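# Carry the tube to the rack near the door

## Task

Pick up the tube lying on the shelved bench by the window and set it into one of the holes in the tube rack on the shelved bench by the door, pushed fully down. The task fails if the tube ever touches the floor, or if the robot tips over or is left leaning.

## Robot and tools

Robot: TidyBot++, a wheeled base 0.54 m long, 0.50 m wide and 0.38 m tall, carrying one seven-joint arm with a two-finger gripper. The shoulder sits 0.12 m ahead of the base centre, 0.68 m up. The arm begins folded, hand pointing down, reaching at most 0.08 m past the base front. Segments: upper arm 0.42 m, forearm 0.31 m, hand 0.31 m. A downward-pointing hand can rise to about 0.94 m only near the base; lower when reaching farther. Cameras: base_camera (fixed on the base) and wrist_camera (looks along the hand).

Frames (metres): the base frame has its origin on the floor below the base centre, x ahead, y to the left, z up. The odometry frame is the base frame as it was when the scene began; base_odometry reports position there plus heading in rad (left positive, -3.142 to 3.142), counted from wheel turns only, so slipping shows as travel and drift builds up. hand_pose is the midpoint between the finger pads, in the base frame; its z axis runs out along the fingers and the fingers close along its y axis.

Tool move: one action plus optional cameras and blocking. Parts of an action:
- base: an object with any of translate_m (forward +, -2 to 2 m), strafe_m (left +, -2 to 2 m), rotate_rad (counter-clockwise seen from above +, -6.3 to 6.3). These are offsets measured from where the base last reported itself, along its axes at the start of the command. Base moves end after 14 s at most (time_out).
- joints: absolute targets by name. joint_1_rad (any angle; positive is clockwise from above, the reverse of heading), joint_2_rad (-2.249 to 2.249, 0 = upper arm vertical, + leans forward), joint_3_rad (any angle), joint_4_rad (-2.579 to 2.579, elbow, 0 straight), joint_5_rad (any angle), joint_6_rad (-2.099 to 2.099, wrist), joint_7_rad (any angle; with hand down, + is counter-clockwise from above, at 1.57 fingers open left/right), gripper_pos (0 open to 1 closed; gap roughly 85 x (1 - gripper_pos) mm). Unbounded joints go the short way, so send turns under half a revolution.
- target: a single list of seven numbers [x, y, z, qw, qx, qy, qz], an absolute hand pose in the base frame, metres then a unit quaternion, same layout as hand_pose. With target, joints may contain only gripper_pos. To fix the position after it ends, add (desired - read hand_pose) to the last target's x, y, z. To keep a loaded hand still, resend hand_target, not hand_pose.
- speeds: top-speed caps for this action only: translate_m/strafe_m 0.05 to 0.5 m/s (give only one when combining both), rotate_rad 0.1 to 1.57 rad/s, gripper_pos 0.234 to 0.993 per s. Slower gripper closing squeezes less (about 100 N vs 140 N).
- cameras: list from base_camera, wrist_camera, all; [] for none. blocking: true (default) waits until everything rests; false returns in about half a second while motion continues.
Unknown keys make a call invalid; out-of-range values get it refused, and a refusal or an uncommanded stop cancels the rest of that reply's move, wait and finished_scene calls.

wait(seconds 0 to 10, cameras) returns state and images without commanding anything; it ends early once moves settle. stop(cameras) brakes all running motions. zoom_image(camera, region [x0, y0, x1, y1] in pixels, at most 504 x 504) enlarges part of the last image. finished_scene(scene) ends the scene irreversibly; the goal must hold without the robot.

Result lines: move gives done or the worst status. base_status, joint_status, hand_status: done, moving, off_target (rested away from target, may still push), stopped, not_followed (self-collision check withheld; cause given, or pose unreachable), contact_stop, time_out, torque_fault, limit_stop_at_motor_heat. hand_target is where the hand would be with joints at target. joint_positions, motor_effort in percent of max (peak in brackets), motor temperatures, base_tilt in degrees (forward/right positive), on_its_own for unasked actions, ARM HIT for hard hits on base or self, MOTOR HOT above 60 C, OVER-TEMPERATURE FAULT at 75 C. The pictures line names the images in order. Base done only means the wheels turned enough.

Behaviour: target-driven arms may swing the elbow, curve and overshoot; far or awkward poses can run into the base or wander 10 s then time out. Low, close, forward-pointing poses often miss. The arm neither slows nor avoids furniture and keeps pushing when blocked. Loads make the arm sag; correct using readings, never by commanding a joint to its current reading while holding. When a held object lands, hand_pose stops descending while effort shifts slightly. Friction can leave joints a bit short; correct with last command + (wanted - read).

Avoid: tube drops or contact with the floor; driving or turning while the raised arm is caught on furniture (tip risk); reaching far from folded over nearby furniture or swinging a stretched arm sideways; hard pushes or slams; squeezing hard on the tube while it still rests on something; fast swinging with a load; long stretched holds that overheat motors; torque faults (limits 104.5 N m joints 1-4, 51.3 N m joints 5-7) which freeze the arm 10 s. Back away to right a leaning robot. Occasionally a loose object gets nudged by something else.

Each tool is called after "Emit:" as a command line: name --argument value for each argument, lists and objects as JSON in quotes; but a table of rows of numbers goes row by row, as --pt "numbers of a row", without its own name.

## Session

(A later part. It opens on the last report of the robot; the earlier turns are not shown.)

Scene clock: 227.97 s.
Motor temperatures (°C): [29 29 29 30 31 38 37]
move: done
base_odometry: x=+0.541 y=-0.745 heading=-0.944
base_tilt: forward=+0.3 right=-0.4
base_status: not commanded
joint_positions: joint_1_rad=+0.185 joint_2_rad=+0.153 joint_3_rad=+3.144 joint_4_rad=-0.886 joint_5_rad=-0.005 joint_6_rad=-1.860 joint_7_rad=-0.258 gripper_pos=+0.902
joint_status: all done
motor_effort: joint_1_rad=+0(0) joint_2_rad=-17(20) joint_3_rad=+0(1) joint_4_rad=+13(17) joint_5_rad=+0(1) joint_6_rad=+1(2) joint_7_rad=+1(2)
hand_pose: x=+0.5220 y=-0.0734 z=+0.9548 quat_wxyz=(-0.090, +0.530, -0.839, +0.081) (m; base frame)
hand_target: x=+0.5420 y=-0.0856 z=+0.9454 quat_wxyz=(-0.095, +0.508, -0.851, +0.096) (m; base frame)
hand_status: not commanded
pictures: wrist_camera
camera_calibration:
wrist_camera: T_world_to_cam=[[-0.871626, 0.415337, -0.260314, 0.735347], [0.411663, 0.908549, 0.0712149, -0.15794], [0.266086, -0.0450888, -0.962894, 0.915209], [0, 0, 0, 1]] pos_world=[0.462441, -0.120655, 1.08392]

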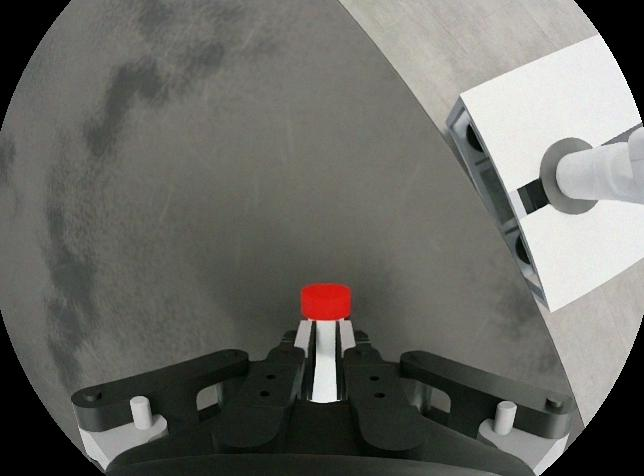

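Emit:
move --joints '{"gripper_pos": 0.7}' --cameras '["wrist_camera"]' --speeds '{"gripper_pos": 0.4}'

Emit:
move --joints '{"joint_2_rad": 0.172, "joint_4_rad": -0.93, "joint_6_rad": -1.77}' --cameras '["wrist_camera"]'

Scene clock: 236.77 s.
Motor temperatures (°C): [29 29 29 30 31 38 37]
move: done
base_odometry: x=+0.541 y=-0.745 heading=-0.944
base_tilt: forward=+0.3 right=-0.4
base_status: not commanded
joint_positions: joint_1_rad=+0.185 joint_2_rad=+0.161 joint_3_rad=+3.144 joint_4_rad=-0.894 joint_5_rad=-0.005 joint_6_rad=-1.860 joint_7_rad=-0.258 gripper_pos=+0.698
joint_status: all done
motor_effort: joint_1_rad=+0(0) joint_2_rad=-20(21) joint_3_rad=+0(1) joint_4_rad=+16(18) joint_5_rad=+0(1) joint_6_rad=+2(2) joint_7_rad=+1(1)
hand_pose: x=+0.5231 y=-0.0736 z=+0.9490 quat_wxyz=(-0.084, +0.531, -0.840, +0.076) (m; base frame)
hand_target: x=+0.5420 y=-0.0856 z=+0.9454 quat_wxyz=(-0.095, +0.508, -0.851, +0.096) (m; base frame)
hand_status: not commanded
pictures: wrist_camera
camera_calibration:
wrist_camera: T_world_to_cam=[[-0.875452, 0.416033, -0.245967, 0.723393], [0.4127, 0.908361, 0.067526, -0.154843], [0.25152, -0.042395, -0.966923, 0.920923], [0, 0, 0, 1]] pos_world=[0.465569, -0.12126, 1.07885]

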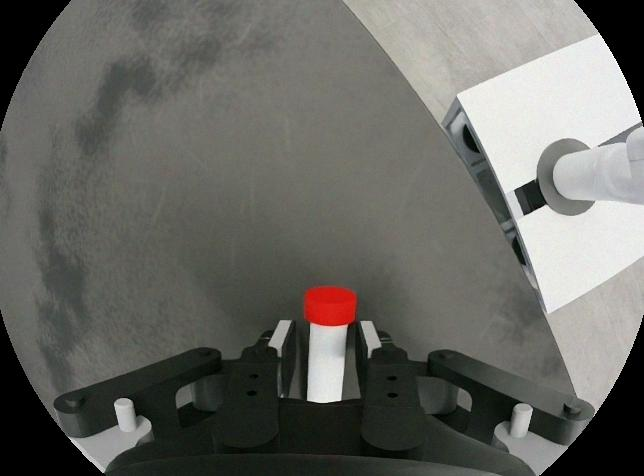

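Scene clock: 237.43 s.
Motor temperatures (°C): [29 29 29 30 31 38 37]
move: done
base_odometry: x=+0.541 y=-0.745 heading=-0.944
base_tilt: forward=+0.3 right=-0.4
base_status: not commanded
joint_positions: joint_1_rad=+0.185 joint_2_rad=+0.163 joint_3_rad=+3.144 joint_4_rad=-0.919 joint_5_rad=-0.005 joint_6_rad=-1.839 joint_7_rad=-0.258 gripper_pos=+0.698
joint_status: all done
motor_effort: joint_1_rad=+0(0) joint_2_rad=-20(22) joint_3_rad=+0(1) joint_4_rad=+17(18) joint_5_rad=+1(1) joint_6_rad=+1(2) joint_7_rad=+1(2)
hand_pose: x=+0.5262 y=-0.0742 z=+0.9410 quat_wxyz=(-0.082, +0.531, -0.840, +0.073) (m; base frame)
hand_target: x=+0.5456 y=-0.0863 z=+0.9384 quat_wxyz=(-0.095, +0.508, -0.851, +0.096) (m; base frame)
hand_status: not commanded
pictures: wrist_camera
camera_calibration:
wrist_camera: T_world_to_cam=[[-0.876871, 0.416438, -0.240158, 0.719599], [0.413231, 0.908225, 0.0660777, -0.153967], [0.245635, -0.0412991, -0.968482, 0.91697], [0, 0, 0, 1]] pos_world=[0.46938, -0.121962, 1.07106]

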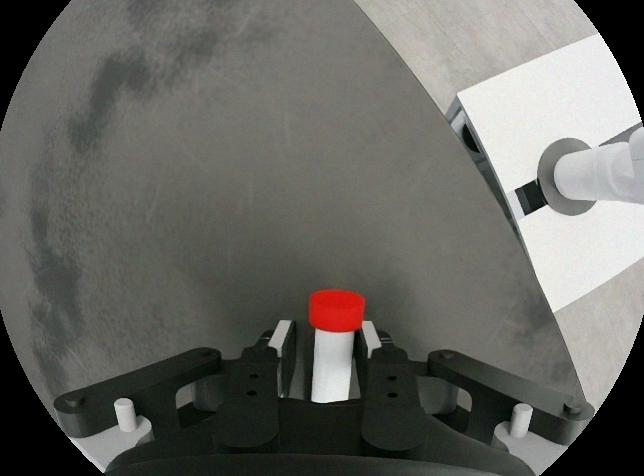

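Emit:
move --joints '{"gripper_pos": 0.86}' --cameras '["wrist_camera"]' --speeds '{"gripper_pos": 0.234}'

Scene clock: 242.23 s.
Motor temperatures (°C): [29 29 29 30 31 38 37]
move: off_target
base_odometry: x=+0.541 y=-0.745 heading=-0.944
base_tilt: forward=+0.3 right=-0.4
base_status: not commanded
joint_positions: joint_1_rad=+0.185 joint_2_rad=+0.163 joint_3_rad=+3.144 joint_4_rad=-0.919 joint_5_rad=-0.005 joint_6_rad=-1.839 joint_7_rad=-0.258 gripper_pos=+0.838
joint_status: gripper_pos off_target (ended at +0.838, target +0.860)
motor_effort: joint_1_rad=+0(0) joint_2_rad=-17(21) joint_3_rad=+0(1) joint_4_rad=+14(17) joint_5_rad=+0(1) joint_6_rad=+1(2) joint_7_rad=+1(2)
hand_pose: x=+0.5262 y=-0.0742 z=+0.9410 quat_wxyz=(-0.082, +0.531, -0.840, +0.074) (m; base frame)
hand_target: x=+0.5456 y=-0.0863 z=+0.9384 quat_wxyz=(-0.095, +0.508, -0.851, +0.096) (m; base frame)
hand_status: not commanded
pictures: wrist_camera
camera_calibration:
wrist_camera: T_world_to_cam=[[-0.876776, 0.416531, -0.240343, 0.719764], [0.413307, 0.908183, 0.0661898, -0.154127], [0.245846, -0.041302, -0.968429, 0.916813], [0, 0, 0, 1]] pos_world=[0.469379, -0.121962, 1.07106]

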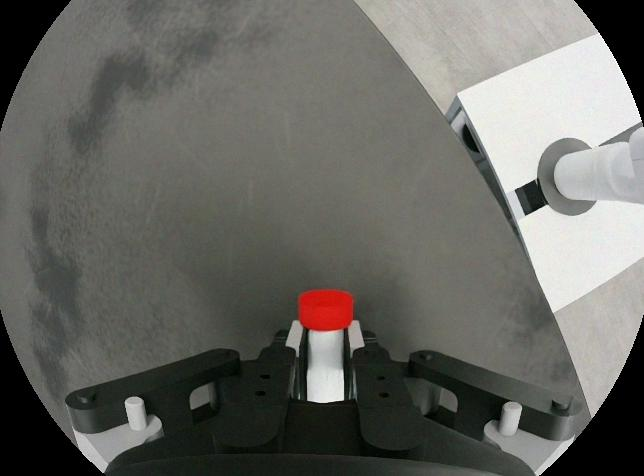

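Emit:
move --joints '{"joint_2_rad": 0.172, "joint_4_rad": -0.72, "joint_6_rad": -1.9}' --cameras '["wrist_camera"]'

Scene clock: 245.87 s.
Motor temperatures (°C): [29 29 29 30 31 38 37]
move: done
base_odometry: x=+0.541 y=-0.745 heading=-0.944
base_tilt: forward=+0.4 right=-0.4
base_status: not commanded
joint_positions: joint_1_rad=+0.185 joint_2_rad=+0.169 joint_3_rad=+3.144 joint_4_rad=-0.725 joint_5_rad=-0.005 joint_6_rad=-1.840 joint_7_rad=-0.258 gripper_pos=+0.838
joint_status: all done
motor_effort: joint_1_rad=+0(0) joint_2_rad=-20(23) joint_3_rad=+0(1) joint_4_rad=+16(18) joint_5_rad=+1(1) joint_6_rad=+4(4) joint_7_rad=+0(1)
hand_pose: x=+0.5510 y=-0.0789 z=+1.0077 quat_wxyz=(-0.150, +0.523, -0.828, +0.136) (m; base frame)
hand_target: x=+0.5338 y=-0.0840 z=+1.0013 quat_wxyz=(-0.124, +0.503, -0.846, +0.122) (m; base frame)
hand_status: not commanded
pictures: wrist_camera
camera_calibration:
wrist_camera: T_world_to_cam=[[-0.816863, 0.405113, -0.410631, 0.897197], [0.397115, 0.911267, 0.109046, -0.198567], [0.418371, -0.0739925, -0.905257, 0.813795], [0, 0, 0, 1]] pos_world=[0.471273, -0.122304, 1.12676]

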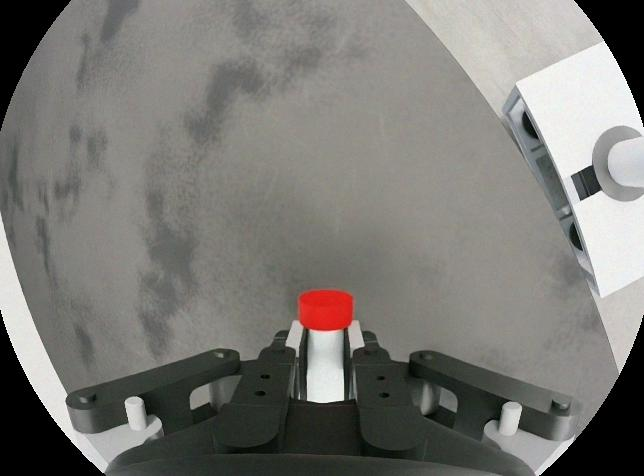

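Emit:
move --base '{"translate_m": -0.55}' --speeds '{"translate_m": 0.3}' --cameras '[]'

Emit:
move --base '{"rotate_rad": -2.99}' --speeds '{"rotate_rad": 0.8}' --joints '{"joint_1_rad": 0.0, "joint_2_rad": -0.344, "joint_3_rad": 3.13, "joint_4_rad": -1.297, "joint_5_rad": 0.02, "joint_6_rad": -1.2, "joint_7_rad": 1.57}'

Scene clock: 262.23 s.
Motor temperatures (°C): [29 29 29 30 31 38 37]
move: done
base_odometry: x=+0.218 y=-0.299 heading=-0.944
base_tilt: forward=+0.3 right=-0.4
base_status: done
joint_positions: joint_1_rad=+0.188 joint_2_rad=+0.166 joint_3_rad=+3.142 joint_4_rad=-0.724 joint_5_rad=-0.005 joint_6_rad=-1.840 joint_7_rad=-0.258 gripper_pos=+0.838
joint_status: not commanded
motor_effort: joint_1_rad=+0(1) joint_2_rad=-20(25) joint_3_rad=-1(1) joint_4_rad=+16(17) joint_5_rad=+0(1) joint_6_rad=+4(4) joint_7_rad=+1(2)
hand_pose: x=+0.5501 y=-0.0796 z=+1.0095 quat_wxyz=(-0.151, +0.522, -0.828, +0.138) (m; base frame)
hand_target: x=+0.5338 y=-0.0840 z=+1.0013 quat_wxyz=(-0.124, +0.503, -0.846, +0.122) (m; base frame)
hand_status: not commanded
pictures: none
No camera images: "cameras" was empty.

Scene clock: 266.77 s.
Motor temperatures (°C): [29 29 29 30 31 38 37]
move: done
base_odometry: x=+0.218 y=-0.299 heading=+2.350
base_tilt: forward=+0.3 right=-0.4
base_status: done
joint_positions: joint_1_rad=+0.013 joint_2_rad=-0.336 joint_3_rad=+3.138 joint_4_rad=-1.282 joint_5_rad=-0.003 joint_6_rad=-1.272 joint_7_rad=+1.528 gripper_pos=+0.838
joint_status: all done
motor_effort: joint_1_rad=+0(2) joint_2_rad=-5(22) joint_3_rad=+0(2) joint_4_rad=+19(20) joint_5_rad=+0(2) joint_6_rad=+7(8) joint_7_rad=+1(2)
hand_pose: x=+0.4835 y=-0.0008 z=+1.0753 quat_wxyz=(-0.008, +0.895, -0.023, +0.446) (m; base frame)
hand_target: x=+0.4932 y=+0.0012 z=+1.0888 quat_wxyz=(+0.009, +0.880, +0.004, +0.474) (m; base frame)
hand_status: not commanded
pictures: base_camera, wrist_camera
camera_calibration:
wrist_camera: T_world_to_cam=[[-0.00456366, -0.998907, -0.04652, 0.0527479], [-0.608605, 0.039687, -0.792481, 1.20473], [0.793461, 0.0246956, -0.60812, 0.408326], [0, 0, 0, 1]] pos_world=[0.409454, -0.00520571, 1.20549]

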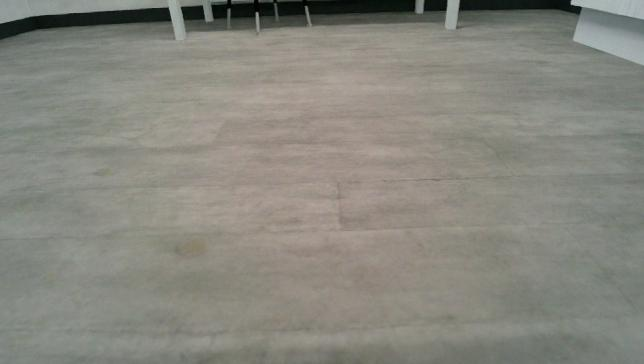

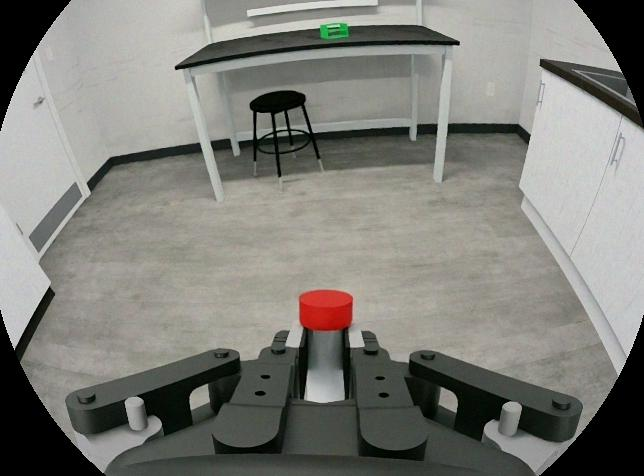

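Emit:
move --base '{"translate_m": 1.2, "rotate_rad": 0.03}' --joints '{"joint_7_rad": 1.57}'

Scene clock: 282.97 s.
Motor temperatures (°C): [29 29 28 30 31 38 37]
move: done
base_odometry: x=-0.625 y=+0.555 heading=+2.379
base_tilt: forward=+0.3 right=-0.4
base_status: done
joint_positions: joint_1_rad=+0.009 joint_2_rad=-0.340 joint_3_rad=+3.133 joint_4_rad=-1.286 joint_5_rad=-0.003 joint_6_rad=-1.268 joint_7_rad=+1.528 gripper_pos=+0.838
joint_status: all done
motor_effort: joint_1_rad=+0(1) joint_2_rad=-5(9) joint_3_rad=+0(2) joint_4_rad=+19(21) joint_5_rad=+0(1) joint_6_rad=+7(8) joint_7_rad=+1(1)
hand_pose: x=+0.4826 y=+0.0026 z=+1.0759 quat_wxyz=(-0.009, +0.894, -0.019, +0.448) (m; base frame)
hand_target: x=+0.4932 y=+0.0012 z=+1.0888 quat_wxyz=(+0.009, +0.880, +0.004, +0.474) (m; base frame)
hand_status: not commanded
pictures: base_camera, wrist_camera
camera_calibration:
wrist_camera: T_world_to_cam=[[0.00363365, -0.998999, -0.0445774, 0.0501715], [-0.605567, 0.0332763, -0.795099, 1.20589], [0.795786, 0.0298837, -0.60484, 0.404656], [0, 0, 0, 1]] pos_world=[0.408045, -0.00209894, 1.20579]

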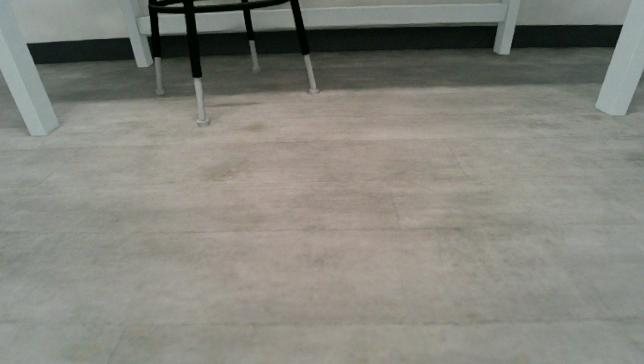

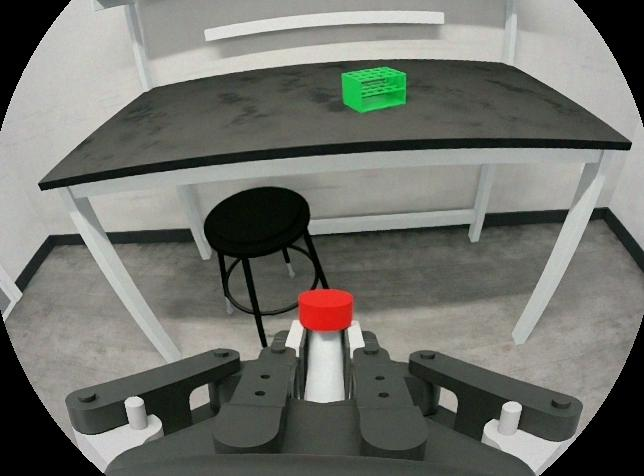

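Emit:
zoom_image --camera "wrist_camera" --region '[310, 50, 440, 130]'

Scaled by 3.877.

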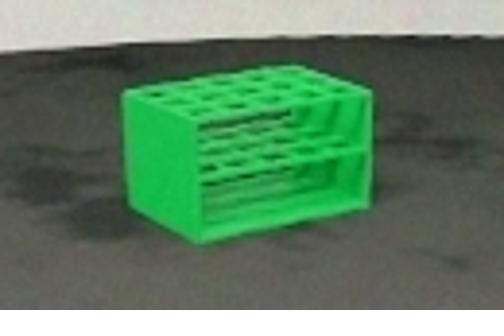

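Emit:
move --base '{"translate_m": 0.38, "strafe_m": -0.09}' --speeds '{"translate_m": 0.25}'

Emit:
zoom_image --camera "wrist_camera" --region '[230, 100, 430, 240]'

Scene clock: 311.27 s.
Motor temperatures (°C): [29 29 28 30 31 39 37]
move: done
base_odometry: x=-0.838 y=+0.882 heading=+2.379
base_tilt: forward=+0.3 right=-0.4
base_status: done
joint_positions: joint_1_rad=+0.009 joint_2_rad=-0.341 joint_3_rad=+3.133 joint_4_rad=-1.286 joint_5_rad=-0.003 joint_6_rad=-1.268 joint_7_rad=+1.529 gripper_pos=+0.838
joint_status: not commanded
motor_effort: joint_1_rad=+0(0) joint_2_rad=-5(9) joint_3_rad=+0(1) joint_4_rad=+19(20) joint_5_rad=+0(1) joint_6_rad=+7(8) joint_7_rad=+1(1)
hand_pose: x=+0.4822 y=+0.0026 z=+1.0762 quat_wxyz=(-0.009, +0.894, -0.019, +0.448) (m; base frame)
hand_target: x=+0.4932 y=+0.0012 z=+1.0888 quat_wxyz=(+0.009, +0.880, +0.004, +0.474) (m; base frame)
hand_status: not commanded
pictures: base_camera, wrist_camera
camera_calibration:
wrist_camera: T_world_to_cam=[[0.00380129, -0.999006, -0.0444113, 0.0499142], [-0.604772, 0.0330726, -0.795712, 1.20616], [0.79639, 0.0298834, -0.604045, 0.403974], [0, 0, 0, 1]] pos_world=[0.407542, -0.00209834, 1.20599]

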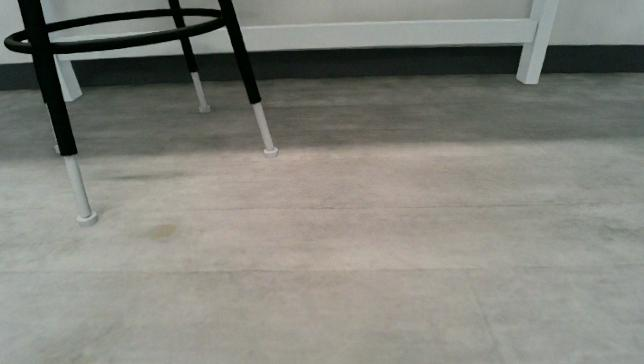

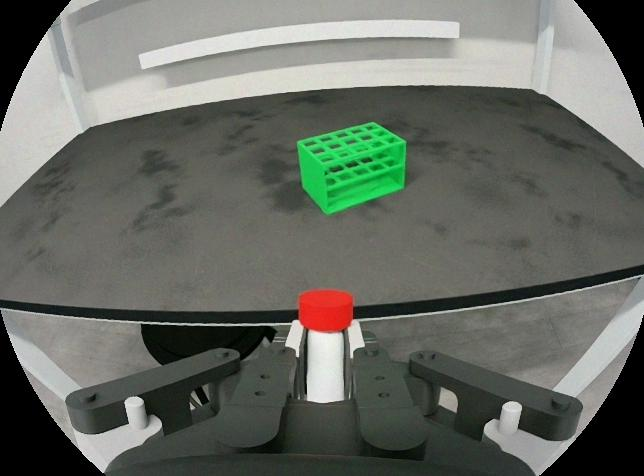

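Scaled by 2.520.

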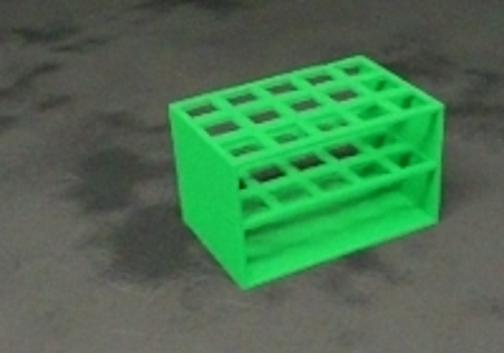

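Emit:
move --joints '{"joint_1_rad": 0.0, "joint_2_rad": -0.077, "joint_3_rad": 3.13, "joint_4_rad": -1.443, "joint_5_rad": 0.02, "joint_6_rad": -0.3, "joint_7_rad": 1.60}'

Emit:
zoom_image --camera "wrist_camera" --region '[220, 200, 440, 440]'

Scene clock: 347.63 s.
Motor temperatures (°C): [29 28 28 30 31 39 37]
move: done
base_odometry: x=-0.838 y=+0.882 heading=+2.379
base_tilt: forward=+0.3 right=-0.4
base_status: not commanded
joint_positions: joint_1_rad=+0.009 joint_2_rad=-0.075 joint_3_rad=+3.133 joint_4_rad=-1.432 joint_5_rad=-0.003 joint_6_rad=-0.375 joint_7_rad=+1.558 gripper_pos=+0.838
joint_status: all done
motor_effort: joint_1_rad=+0(1) joint_2_rad=-18(22) joint_3_rad=+0(1) joint_4_rad=+23(24) joint_5_rad=+0(1) joint_6_rad=+8(10) joint_7_rad=+1(2)
hand_pose: x=+0.7020 y=+0.0013 z=+1.1179 quat_wxyz=(-0.005, +0.762, -0.006, +0.648) (m; base frame)
hand_target: x=+0.7041 y=+0.0067 z=+1.1357 quat_wxyz=(+0.015, +0.740, +0.020, +0.673) (m; base frame)
hand_status: not commanded
pictures: base_camera, wrist_camera
camera_calibration:
wrist_camera: T_world_to_cam=[[0.0283133, -0.999534, -0.0114152, -0.00454084], [-0.168863, 0.00647295, -0.985618, 1.27868], [0.985233, 0.0298337, -0.168601, -0.365189], [0, 0, 0, 1]] pos_world=[0.575847, -0.00192063, 1.19867]

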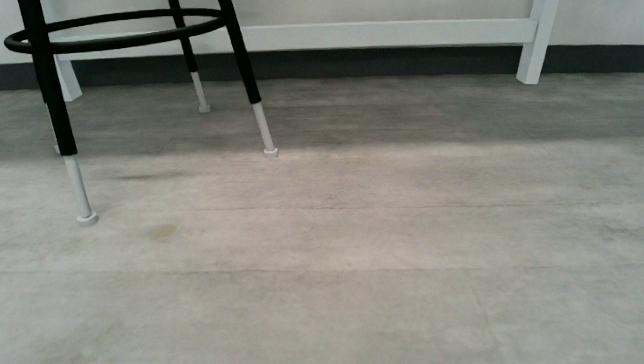

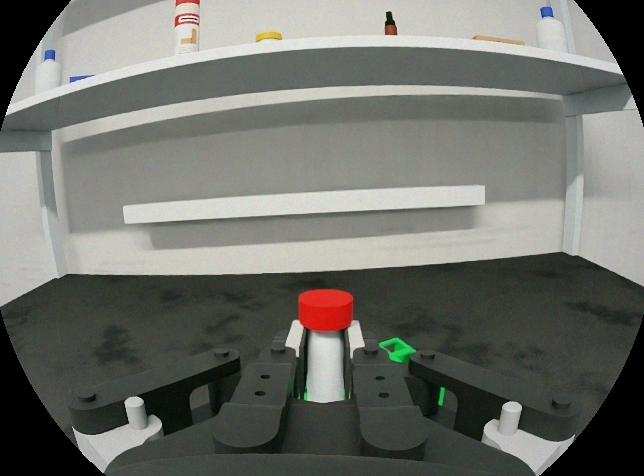

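Scaled by 2.100.

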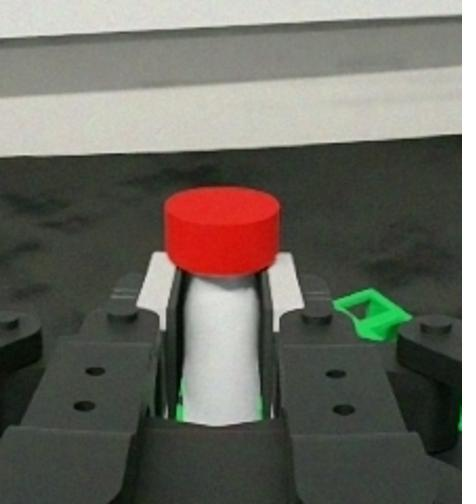

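Emit:
move --joints '{"joint_1_rad": -0.005, "joint_2_rad": 0.13, "joint_3_rad": 3.13, "joint_4_rad": -1.34, "joint_5_rad": 0.02, "joint_6_rad": -0.1, "joint_7_rad": 1.61}' --cameras '["wrist_camera"]'

Emit:
zoom_image --camera "wrist_camera" --region '[220, 230, 440, 450]'

Scene clock: 384.17 s.
Motor temperatures (°C): [29 29 28 30 31 39 37]
move: done
base_odometry: x=-0.838 y=+0.882 heading=+2.379
base_tilt: forward=+0.3 right=-0.4
base_status: not commanded
joint_positions: joint_1_rad=+0.009 joint_2_rad=+0.131 joint_3_rad=+3.133 joint_4_rad=-1.344 joint_5_rad=-0.003 joint_6_rad=-0.172 joint_7_rad=+1.568 gripper_pos=+0.838
joint_status: all done
motor_effort: joint_1_rad=+0(1) joint_2_rad=-25(29) joint_3_rad=+0(1) joint_4_rad=+23(24) joint_5_rad=+0(1) joint_6_rad=+9(10) joint_7_rad=+2(2)
hand_pose: x=+0.7973 y=+0.0003 z=+1.1048 quat_wxyz=(-0.002, +0.734, -0.003, +0.679) (m; base frame)
hand_target: x=+0.7974 y=+0.0113 z=+1.1309 quat_wxyz=(+0.015, +0.706, +0.025, +0.707) (m; base frame)
hand_status: not commanded
pictures: wrist_camera
camera_calibration:
wrist_camera: T_world_to_cam=[[0.0294746, -0.999565, -0.000590462, -0.0211945], [-0.0853025, -0.00192679, -0.996353, 1.22714], [0.995919, 0.0294175, -0.0853222, -0.561768], [0, 0, 0, 1]] pos_world=[0.664778, -0.00229507, 1.17472]

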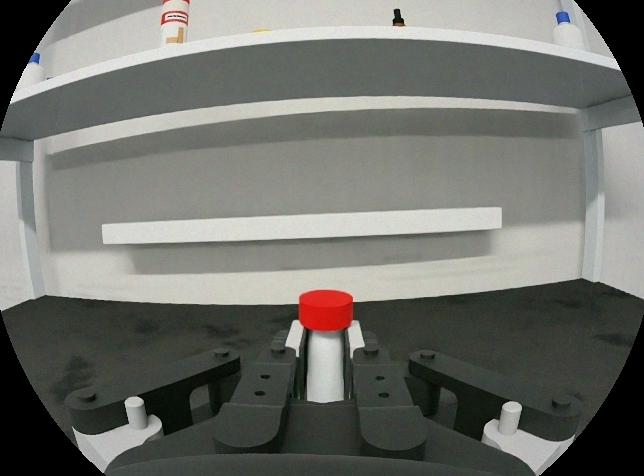

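Scaled by 2.291.

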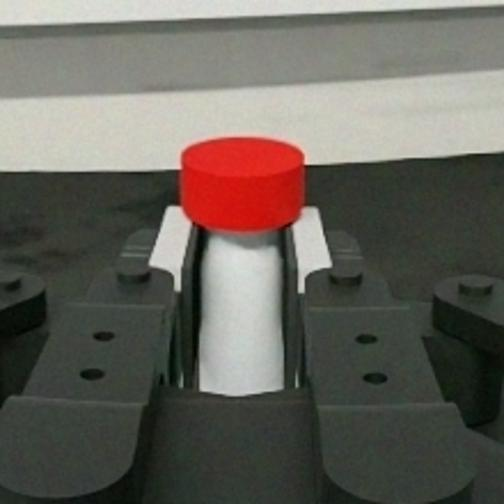

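Emit:
move --joints '{"joint_1_rad": -0.014, "joint_2_rad": 0.130, "joint_3_rad": 3.13, "joint_4_rad": -1.34, "joint_5_rad": 0.02, "joint_6_rad": -0.08, "joint_7_rad": 1.61}' --cameras '[]'

Emit:
move --joints '{"joint_1_rad": -0.014, "joint_2_rad": 0.132, "joint_3_rad": 3.13, "joint_4_rad": -1.42, "joint_5_rad": 0.02, "joint_6_rad": 0.0, "joint_7_rad": 1.61}' --cameras '["wrist_camera"]'

Scene clock: 398.80 s.
Motor temperatures (°C): [29 29 28 30 31 39 37]
move: done
base_odometry: x=-0.838 y=+0.882 heading=+2.379
base_tilt: forward=+0.3 right=-0.4
base_status: not commanded
joint_positions: joint_1_rad=-0.002 joint_2_rad=+0.131 joint_3_rad=+3.133 joint_4_rad=-1.343 joint_5_rad=-0.003 joint_6_rad=-0.148 joint_7_rad=+1.568 gripper_pos=+0.838
joint_status: all done
motor_effort: joint_1_rad=+0(1) joint_2_rad=-25(27) joint_3_rad=+0(2) joint_4_rad=+23(24) joint_5_rad=+1(1) joint_6_rad=+8(10) joint_7_rad=+1(2)
hand_pose: x=+0.7977 y=+0.0076 z=+1.1129 quat_wxyz=(-0.006, +0.725, +0.001, +0.688) (m; base frame)
hand_target: x=+0.7972 y=+0.0175 z=+1.1372 quat_wxyz=(+0.012, +0.699, +0.029, +0.714) (m; base frame)
hand_status: not commanded
pictures: none
No camera images: "cameras" was empty.

Scene clock: 399.67 s.
Motor temperatures (°C): [29 29 28 30 31 39 37]
move: done
base_odometry: x=-0.838 y=+0.882 heading=+2.379
base_tilt: forward=+0.3 right=-0.4
base_status: not commanded
joint_positions: joint_1_rad=-0.002 joint_2_rad=+0.131 joint_3_rad=+3.133 joint_4_rad=-1.407 joint_5_rad=-0.003 joint_6_rad=-0.071 joint_7_rad=+1.568 gripper_pos=+0.838
joint_status: all done
motor_effort: joint_1_rad=+0(1) joint_2_rad=-26(27) joint_3_rad=+0(1) joint_4_rad=+23(25) joint_5_rad=+0(1) joint_6_rad=+9(10) joint_7_rad=+0(2)
hand_pose: x=+0.7992 y=+0.0076 z=+1.0975 quat_wxyz=(-0.006, +0.720, +0.001, +0.694) (m; base frame)
hand_target: x=+0.7996 y=+0.0181 z=+1.1107 quat_wxyz=(+0.011, +0.700, +0.029, +0.714) (m; base frame)
hand_status: not commanded
pictures: wrist_camera
camera_calibration:
wrist_camera: T_world_to_cam=[[0.0400072, -0.999199, 0.00109478, -0.0242586], [-0.0462608, -0.00294673, -0.998925, 1.19162], [0.998128, 0.0399136, -0.0463417, -0.609111], [0, 0, 0, 1]] pos_world=[0.664066, 0.00358402, 1.16214]

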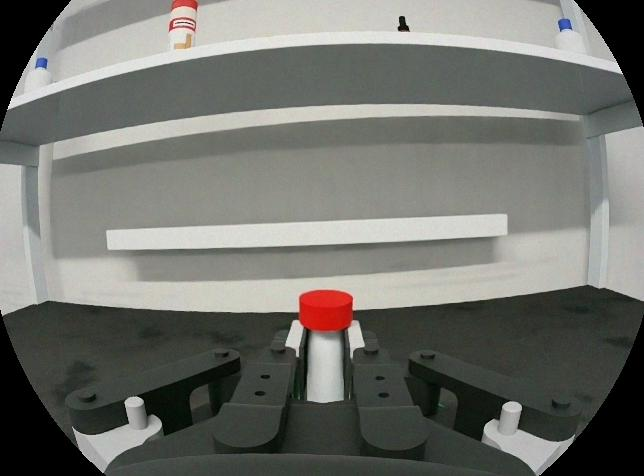

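Emit:
move --joints '{"joint_1_rad": -0.009, "joint_2_rad": 0.132, "joint_3_rad": 3.13, "joint_4_rad": -1.435, "joint_5_rad": 0.02, "joint_6_rad": -0.02, "joint_7_rad": 1.61}' --cameras '["wrist_camera"]'

Emit:
zoom_image --camera "wrist_camera" --region '[220, 230, 440, 450]'

Scene clock: 405.20 s.
Motor temperatures (°C): [29 29 28 30 31 39 37]
move: done
base_odometry: x=-0.838 y=+0.882 heading=+2.379
base_tilt: forward=+0.4 right=-0.4
base_status: not commanded
joint_positions: joint_1_rad=-0.002 joint_2_rad=+0.128 joint_3_rad=+3.133 joint_4_rad=-1.411 joint_5_rad=-0.003 joint_6_rad=-0.071 joint_7_rad=+1.568 gripper_pos=+0.838
joint_status: all done
motor_effort: joint_1_rad=+0(1) joint_2_rad=-23(25) joint_3_rad=+0(1) joint_4_rad=+22(24) joint_5_rad=+0(1) joint_6_rad=+8(10) joint_7_rad=+1(2)
hand_pose: x=+0.7978 y=+0.0076 z=+1.0972 quat_wxyz=(-0.006, +0.721, +0.001, +0.693) (m; base frame)
hand_target: x=+0.7997 y=+0.0146 z=+1.0951 quat_wxyz=(+0.013, +0.712, +0.028, +0.701) (m; base frame)
hand_status: not commanded
pictures: wrist_camera
camera_calibration:
wrist_camera: T_world_to_cam=[[0.040016, -0.999198, 0.00127057, -0.0244159], [-0.0468537, -0.0031466, -0.998897, 1.19172], [0.9981, 0.0399123, -0.0469421, -0.607108], [0, 0, 0, 1]] pos_world=[0.662768, 0.00358461, 1.16194]

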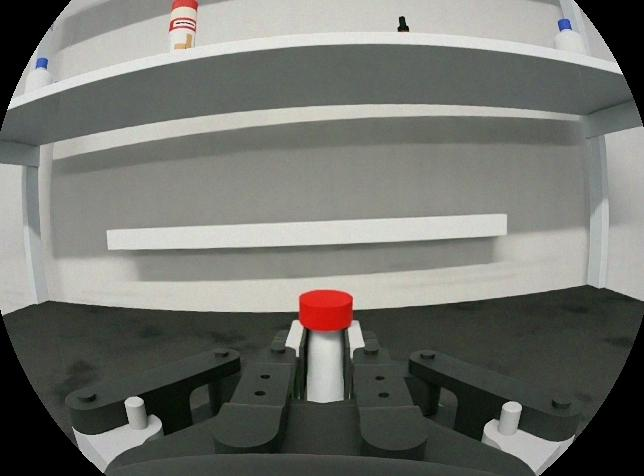

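Scaled by 2.291.

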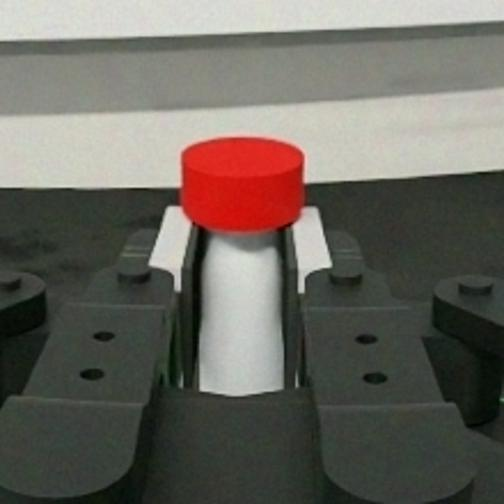

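Emit:
move --joints '{"joint_1_rad": -0.004, "joint_2_rad": 0.134, "joint_3_rad": 3.13, "joint_4_rad": -1.45, "joint_5_rad": 0.02, "joint_6_rad": -0.02, "joint_7_rad": 1.61}' --cameras '["wrist_camera"]'

Scene clock: 419.40 s.
Motor temperatures (°C): [29 29 28 30 31 39 37]
move: done
base_odometry: x=-0.838 y=+0.882 heading=+2.379
base_tilt: forward=+0.4 right=-0.4
base_status: not commanded
joint_positions: joint_1_rad=-0.002 joint_2_rad=+0.125 joint_3_rad=+3.133 joint_4_rad=-1.417 joint_5_rad=-0.003 joint_6_rad=-0.066 joint_7_rad=+1.568 gripper_pos=+0.838
joint_status: all done
motor_effort: joint_1_rad=+0(1) joint_2_rad=-22(24) joint_3_rad=+0(1) joint_4_rad=+20(22) joint_5_rad=+1(2) joint_6_rad=+6(7) joint_7_rad=+1(1)
hand_pose: x=+0.7967 y=+0.0076 z=+1.0969 quat_wxyz=(-0.006, +0.720, +0.001, +0.694) (m; base frame)
hand_target: x=+0.8004 y=+0.0112 z=+1.0843 quat_wxyz=(+0.015, +0.718, +0.026, +0.695) (m; base frame)
hand_status: not commanded
pictures: wrist_camera
camera_calibration:
wrist_camera: T_world_to_cam=[[0.0400131, -0.999198, 0.00134185, -0.0244478], [-0.0451519, -0.00314967, -0.998975, 1.19003], [0.998178, 0.0399116, -0.0452417, -0.60796], [0, 0, 0, 1]] pos_world=[0.661563, 0.00358462, 1.16133]

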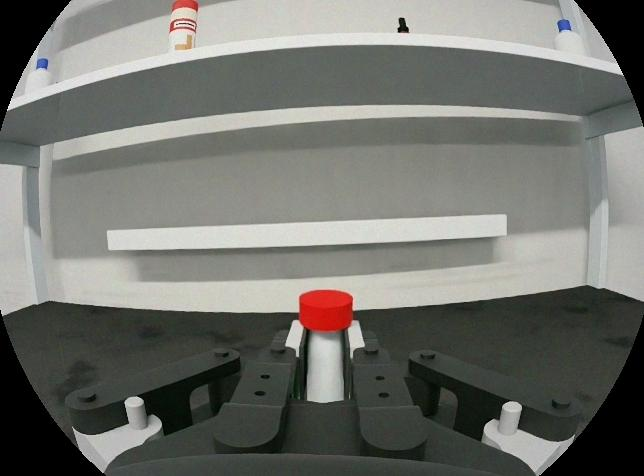

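Emit:
move --joints '{"joint_1_rad": -0.009, "joint_2_rad": 0.132, "joint_3_rad": 3.13, "joint_4_rad": -1.33, "joint_5_rad": 0.02, "joint_6_rad": -0.1, "joint_7_rad": 1.61}' --cameras '[]'

Emit:
move --base '{"translate_m": -0.25}' --cameras '["wrist_camera"]' --speeds '{"translate_m": 0.2}'

Emit:
zoom_image --camera "wrist_camera" --region '[240, 270, 440, 410]'

Scene clock: 424.53 s.
Motor temperatures (°C): [29 29 28 30 31 39 37]
move: done
base_odometry: x=-0.838 y=+0.882 heading=+2.379
base_tilt: forward=+0.3 right=-0.4
base_status: not commanded
joint_positions: joint_1_rad=-0.002 joint_2_rad=+0.128 joint_3_rad=+3.133 joint_4_rad=-1.329 joint_5_rad=-0.003 joint_6_rad=-0.066 joint_7_rad=+1.568 gripper_pos=+0.838
joint_status: all done
motor_effort: joint_1_rad=+0(1) joint_2_rad=-25(28) joint_3_rad=+0(1) joint_4_rad=+23(25) joint_5_rad=+0(1) joint_6_rad=+8(10) joint_7_rad=+1(2)
hand_pose: x=+0.7959 y=+0.0075 z=+1.1494 quat_wxyz=(-0.006, +0.690, +0.001, +0.724) (m; base frame)
hand_target: x=+0.7979 y=+0.0140 z=+1.1358 quat_wxyz=(+0.014, +0.703, +0.027, +0.710) (m; base frame)
hand_status: not commanded
pictures: none
No camera images: "cameras" was empty.

Scene clock: 426.47 s.
Motor temperatures (°C): [29 29 28 30 31 39 37]
move: done
base_odometry: x=-0.657 y=+0.710 heading=+2.379
base_tilt: forward=+0.3 right=-0.4
base_status: done
joint_positions: joint_1_rad=-0.003 joint_2_rad=+0.126 joint_3_rad=+3.133 joint_4_rad=-1.329 joint_5_rad=-0.003 joint_6_rad=-0.066 joint_7_rad=+1.569 gripper_pos=+0.838
joint_status: not commanded
motor_effort: joint_1_rad=+0(1) joint_2_rad=-25(29) joint_3_rad=+0(1) joint_4_rad=+24(25) joint_5_rad=+1(1) joint_6_rad=+9(10) joint_7_rad=+1(1)
hand_pose: x=+0.7948 y=+0.0086 z=+1.1513 quat_wxyz=(-0.006, +0.689, +0.002, +0.725) (m; base frame)
hand_target: x=+0.7979 y=+0.0140 z=+1.1358 quat_wxyz=(+0.014, +0.703, +0.027, +0.710) (m; base frame)
hand_status: not commanded
pictures: wrist_camera
camera_calibration:
wrist_camera: T_world_to_cam=[[0.0412789, -0.999139, 0.00408189, -0.0275604], [0.0418704, -0.00235196, -0.99912, 1.17538], [0.99827, 0.0414135, 0.0417373, -0.703902], [0, 0, 0, 1]] pos_world=[0.654609, 0.00437886, 1.20384]

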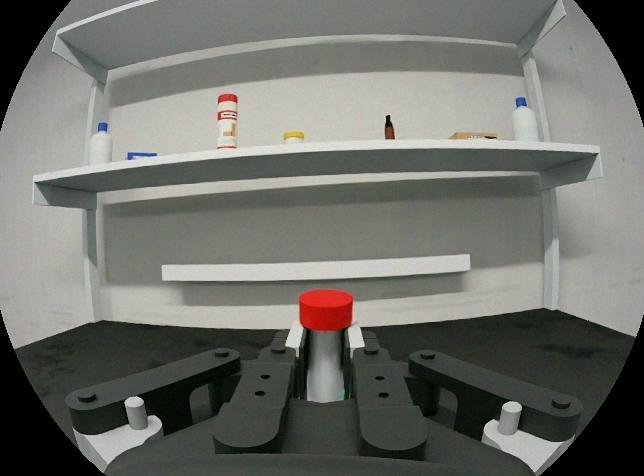

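Scaled by 2.520.

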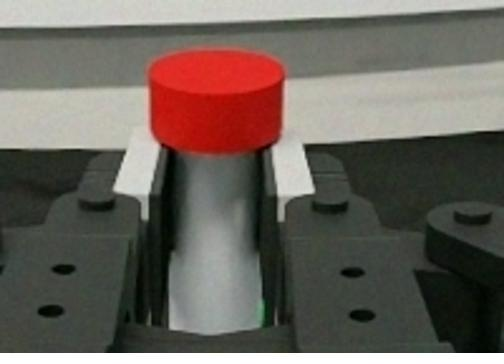

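Emit:
move --joints '{"joint_1_rad": -0.009, "joint_2_rad": 0.289, "joint_3_rad": 3.13, "joint_4_rad": -0.515, "joint_5_rad": 0.02, "joint_6_rad": -1.60, "joint_7_rad": 1.61}' --cameras '[]'

Emit:
move --base '{"translate_m": 0.25}' --cameras '["wrist_camera"]' --speeds '{"translate_m": 0.2}'

Emit:
zoom_image --camera "wrist_camera" --region '[230, 130, 480, 330]'

Scene clock: 467.67 s.
Motor temperatures (°C): [29 29 28 31 31 39 37]
move: done
base_odometry: x=-0.657 y=+0.710 heading=+2.379
base_tilt: forward=+0.3 right=-0.4
base_status: not commanded
joint_positions: joint_1_rad=-0.003 joint_2_rad=+0.272 joint_3_rad=+3.133 joint_4_rad=-0.521 joint_5_rad=-0.003 joint_6_rad=-1.519 joint_7_rad=+1.569 gripper_pos=+0.838
joint_status: all done
motor_effort: joint_1_rad=+0(1) joint_2_rad=-25(27) joint_3_rad=+0(2) joint_4_rad=+17(24) joint_5_rad=+0(2) joint_6_rad=+7(10) joint_7_rad=+1(2)
hand_pose: x=+0.6854 y=+0.0075 z=+1.0975 quat_wxyz=(-0.005, +0.915, +0.004, +0.403) (m; base frame)
hand_target: x=+0.6745 y=+0.0050 z=+1.0729 quat_wxyz=(+0.011, +0.932, +0.023, +0.360) (m; base frame)
hand_status: not commanded
pictures: none
No camera images: "cameras" was empty.

Scene clock: 469.73 s.
Motor temperatures (°C): [29 29 28 31 31 39 37]
move: done
base_odometry: x=-0.838 y=+0.883 heading=+2.380
base_tilt: forward=+0.3 right=-0.4
base_status: done
joint_positions: joint_1_rad=-0.003 joint_2_rad=+0.290 joint_3_rad=+3.133 joint_4_rad=-0.518 joint_5_rad=-0.003 joint_6_rad=-1.525 joint_7_rad=+1.569 gripper_pos=+0.838
joint_status: not commanded
motor_effort: joint_1_rad=+0(1) joint_2_rad=-25(30) joint_3_rad=+0(1) joint_4_rad=+17(19) joint_5_rad=+0(1) joint_6_rad=+6(8) joint_7_rad=+1(1)
hand_pose: x=+0.6916 y=+0.0076 z=+1.0872 quat_wxyz=(-0.005, +0.919, +0.004, +0.393) (m; base frame)
hand_target: x=+0.6745 y=+0.0050 z=+1.0729 quat_wxyz=(+0.011, +0.932, +0.023, +0.360) (m; base frame)
hand_status: not commanded
pictures: wrist_camera
camera_calibration:
wrist_camera: T_world_to_cam=[[0.0390059, -0.999031, -0.0203971, 0.00408839], [-0.696562, -0.0125496, -0.717387, 1.32006], [0.716435, 0.0421901, -0.696377, 0.399231], [0, 0, 0, 1]] pos_world=[0.633321, 0.00380705, 1.22509]

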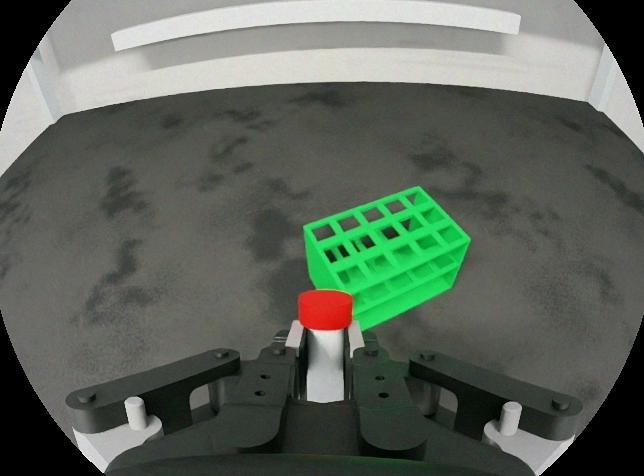

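Scaled by 2.016.

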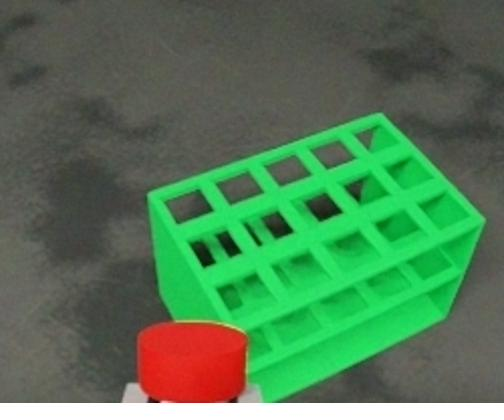

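Emit:
move --joints '{"joint_1_rad": 0.012, "joint_2_rad": 0.130, "joint_3_rad": 3.13, "joint_4_rad": -1.30, "joint_5_rad": 0.02, "joint_6_rad": -0.13, "joint_7_rad": 1.61}' --cameras '["wrist_camera"]'

Scene clock: 488.30 s.
Motor temperatures (°C): [29 30 28 31 31 39 37]
move: done
base_odometry: x=-0.838 y=+0.883 heading=+2.380
base_tilt: forward=+0.3 right=-0.4
base_status: not commanded
joint_positions: joint_1_rad=-0.002 joint_2_rad=+0.142 joint_3_rad=+3.133 joint_4_rad=-1.284 joint_5_rad=-0.003 joint_6_rad=-0.204 joint_7_rad=+1.569 gripper_pos=+0.838
joint_status: all done
motor_effort: joint_1_rad=+0(1) joint_2_rad=-26(28) joint_3_rad=+0(2) joint_4_rad=+23(24) joint_5_rad=+1(1) joint_6_rad=+9(10) joint_7_rad=+1(2)
hand_pose: x=+0.8002 y=+0.0081 z=+1.1253 quat_wxyz=(-0.006, +0.728, +0.002, +0.686) (m; base frame)
hand_target: x=+0.7959 y=-0.0005 z=+1.1465 quat_wxyz=(+0.022, +0.703, +0.019, +0.711) (m; base frame)
hand_status: not commanded
pictures: wrist_camera
camera_calibration:
wrist_camera: T_world_to_cam=[[0.0411582, -0.999152, 0.000774374, -0.0243729], [-0.0674491, -0.0035517, -0.997716, 1.23502], [0.996873, 0.041012, -0.0675381, -0.583954], [0, 0, 0, 1]] pos_world=[0.666432, 0.0039833, 1.19278]

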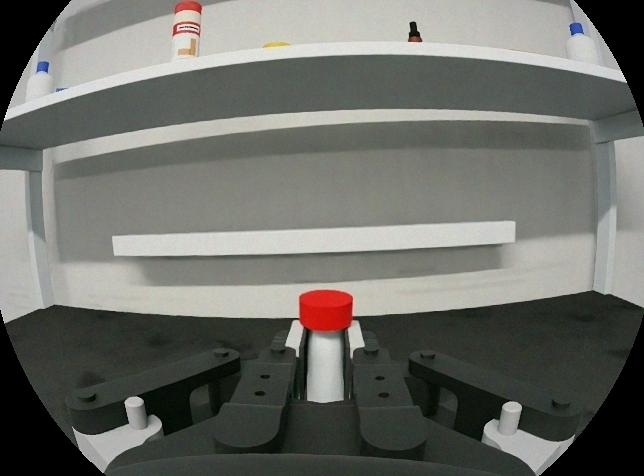

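Emit:
move --joints '{"joint_1_rad": 0.034}' --cameras '[]'

Scene clock: 491.30 s.
Motor temperatures (°C): [29 30 28 31 31 39 37]
move: done
base_odometry: x=-0.838 y=+0.883 heading=+2.380
base_tilt: forward=+0.4 right=-0.4
base_status: not commanded
joint_positions: joint_1_rad=+0.024 joint_2_rad=+0.142 joint_3_rad=+3.133 joint_4_rad=-1.284 joint_5_rad=-0.003 joint_6_rad=-0.202 joint_7_rad=+1.569 gripper_pos=+0.838
joint_status: all done
motor_effort: joint_1_rad=+0(2) joint_2_rad=-26(26) joint_3_rad=+0(2) joint_4_rad=+23(23) joint_5_rad=+0(1) joint_6_rad=+10(10) joint_7_rad=+1(1)
hand_pose: x=+0.8001 y=-0.0101 z=+1.1262 quat_wxyz=(+0.003, +0.727, -0.008, +0.687) (m; base frame)
hand_target: x=+0.7958 y=-0.0154 z=+1.1465 quat_wxyz=(+0.029, +0.703, +0.011, +0.710) (m; base frame)
hand_status: not commanded
pictures: none
No camera images: "cameras" was empty.

Emit:
move --joints '{"joint_2_rad": 0.126, "joint_4_rad": -1.405, "joint_6_rad": -0.04}' --cameras '["wrist_camera"]'

Scene clock: 499.70 s.
Motor temperatures (°C): [29 30 28 31 31 39 37]
move: done
base_odometry: x=-0.838 y=+0.882 heading=+2.380
base_tilt: forward=+0.3 right=-0.4
base_status: not commanded
joint_positions: joint_1_rad=+0.024 joint_2_rad=+0.133 joint_3_rad=+3.133 joint_4_rad=-1.386 joint_5_rad=-0.003 joint_6_rad=-0.109 joint_7_rad=+1.569 gripper_pos=+0.838
joint_status: all done
motor_effort: joint_1_rad=+0(0) joint_2_rad=-25(27) joint_3_rad=+0(1) joint_4_rad=+23(24) joint_5_rad=+0(1) joint_6_rad=+9(9) joint_7_rad=+1(1)
hand_pose: x=+0.7993 y=-0.0100 z=+1.0979 quat_wxyz=(+0.003, +0.727, -0.008, +0.687) (m; base frame)
hand_target: x=+0.7970 y=-0.0148 z=+1.1117 quat_wxyz=(+0.029, +0.707, +0.012, +0.706) (m; base frame)
hand_status: not commanded
pictures: wrist_camera
camera_calibration:
wrist_camera: T_world_to_cam=[[0.0142127, -0.999899, 0.000981998, -0.0211602], [-0.064519, -0.00189713, -0.997915, 1.20536], [0.997815, 0.0141197, -0.0645394, -0.588619], [0, 0, 0, 1]] pos_world=[0.665402, -0.0105602, 1.16488]

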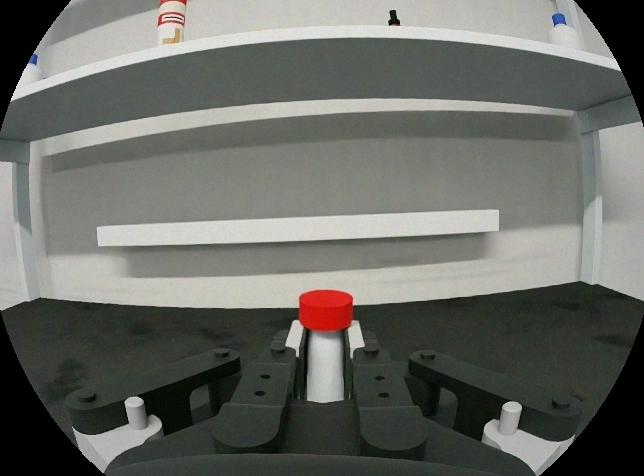

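Emit:
move --joints '{"joint_2_rad": 0.125, "joint_4_rad": -1.455, "joint_6_rad": 0.01}' --cameras '[]'

Scene clock: 503.33 s.
Motor temperatures (°C): [29 30 28 31 31 39 37]
move: done
base_odometry: x=-0.838 y=+0.882 heading=+2.380
base_tilt: forward=+0.3 right=-0.4
base_status: not commanded
joint_positions: joint_1_rad=+0.024 joint_2_rad=+0.123 joint_3_rad=+3.133 joint_4_rad=-1.428 joint_5_rad=-0.003 joint_6_rad=-0.047 joint_7_rad=+1.569 gripper_pos=+0.838
joint_status: all done
motor_effort: joint_1_rad=+1(1) joint_2_rad=-23(26) joint_3_rad=+0(1) joint_4_rad=+20(23) joint_5_rad=+0(1) joint_6_rad=+7(9) joint_7_rad=+1(2)
hand_pose: x=+0.7960 y=-0.0100 z=+1.0969 quat_wxyz=(+0.004, +0.717, -0.008, +0.697) (m; base frame)
hand_target: x=+0.7968 y=-0.0144 z=+1.0967 quat_wxyz=(+0.028, +0.707, +0.013, +0.707) (m; base frame)
hand_status: not commanded
pictures: none
No camera images: "cameras" was empty.

Emit:
move --joints '{"joint_2_rad": 0.130, "joint_4_rad": -1.34, "joint_6_rad": -0.1}' --cameras '["wrist_camera"]'

Emit:
zoom_image --camera "wrist_camera" --region '[280, 280, 372, 410]'

Scene clock: 516.73 s.
Motor temperatures (°C): [29 30 28 31 31 39 37]
move: done
base_odometry: x=-0.838 y=+0.882 heading=+2.380
base_tilt: forward=+0.4 right=-0.4
base_status: not commanded
joint_positions: joint_1_rad=+0.025 joint_2_rad=+0.125 joint_3_rad=+3.133 joint_4_rad=-1.339 joint_5_rad=-0.003 joint_6_rad=-0.055 joint_7_rad=+1.569 gripper_pos=+0.838
joint_status: all done
motor_effort: joint_1_rad=+0(1) joint_2_rad=-25(27) joint_3_rad=+0(1) joint_4_rad=+24(25) joint_5_rad=+0(1) joint_6_rad=+9(10) joint_7_rad=+1(1)
hand_pose: x=+0.7948 y=-0.0101 z=+1.1490 quat_wxyz=(+0.004, +0.688, -0.007, +0.725) (m; base frame)
hand_target: x=+0.7973 y=-0.0152 z=+1.1309 quat_wxyz=(+0.029, +0.707, +0.012, +0.707) (m; base frame)
hand_status: not commanded
pictures: wrist_camera
camera_calibration:
wrist_camera: T_world_to_cam=[[0.0136328, -0.999897, 0.0044948, -0.0247729], [0.0435927, -0.00389661, -0.999042, 1.17151], [0.998956, 0.0138157, 0.043535, -0.70585], [0, 0, 0, 1]] pos_world=[0.654382, -0.0104536, 1.20123]

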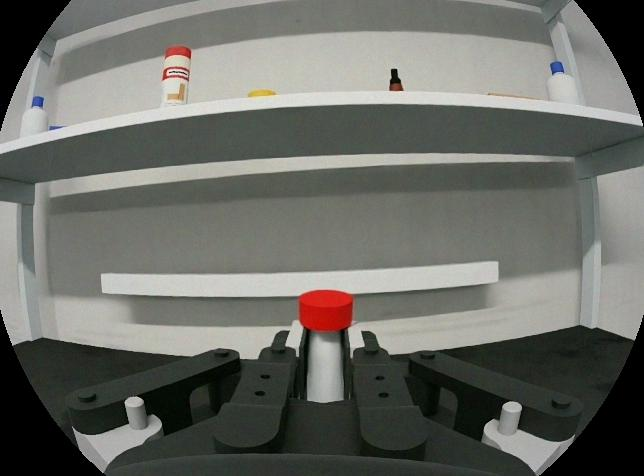

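Scaled by 3.877.

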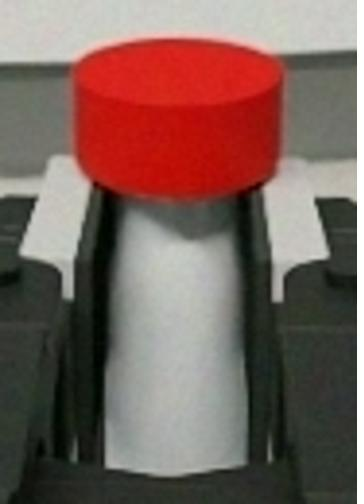

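Emit:
move --joints '{"joint_2_rad": 0.289, "joint_4_rad": -0.515, "joint_6_rad": -1.60}' --cameras '["wrist_camera"]'

Emit:
zoom_image --camera "wrist_camera" --region '[270, 150, 470, 330]'

Scene clock: 539.23 s.
Motor temperatures (°C): [29 30 28 31 31 39 37]
move: done
base_odometry: x=-0.838 y=+0.882 heading=+2.380
base_tilt: forward=+0.3 right=-0.5
base_status: not commanded
joint_positions: joint_1_rad=+0.025 joint_2_rad=+0.272 joint_3_rad=+3.133 joint_4_rad=-0.521 joint_5_rad=-0.003 joint_6_rad=-1.519 joint_7_rad=+1.569 gripper_pos=+0.838
joint_status: all done
motor_effort: joint_1_rad=+0(0) joint_2_rad=-25(27) joint_3_rad=+0(1) joint_4_rad=+17(25) joint_5_rad=+0(1) joint_6_rad=+7(10) joint_7_rad=+1(2)
hand_pose: x=+0.6854 y=-0.0081 z=+1.0975 quat_wxyz=(+0.001, +0.915, -0.008, +0.403) (m; base frame)
hand_target: x=+0.6742 y=-0.0189 z=+1.0729 quat_wxyz=(+0.019, +0.933, +0.003, +0.360) (m; base frame)
hand_status: not commanded
pictures: wrist_camera
camera_calibration:
wrist_camera: T_world_to_cam=[[0.0119181, -0.999738, -0.0195396, 0.00647814], [-0.681224, 0.00618667, -0.732049, 1.32872], [0.731978, 0.0220355, -0.680971, 0.383837], [0, 0, 0, 1]] pos_world=[0.62412, -0.010202, 1.2342]

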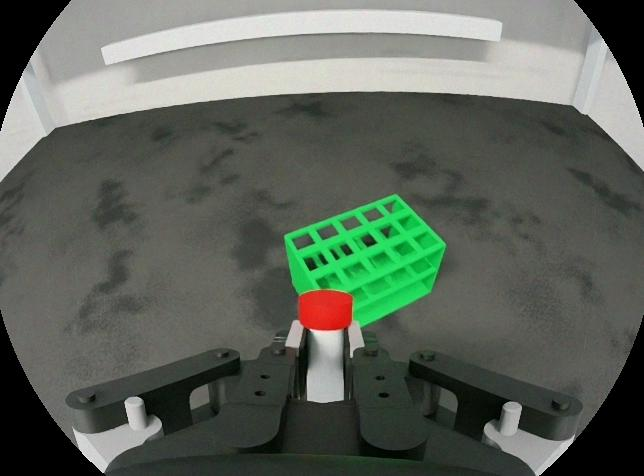

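Scaled by 2.520.

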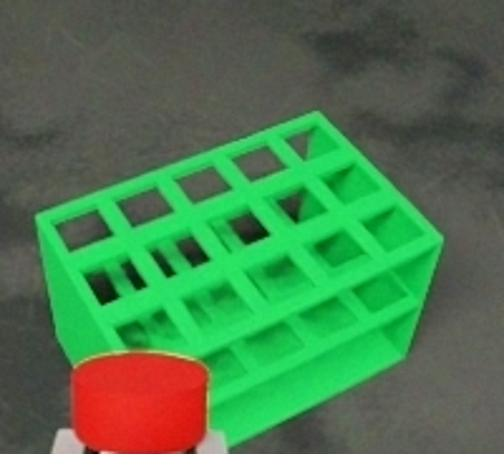

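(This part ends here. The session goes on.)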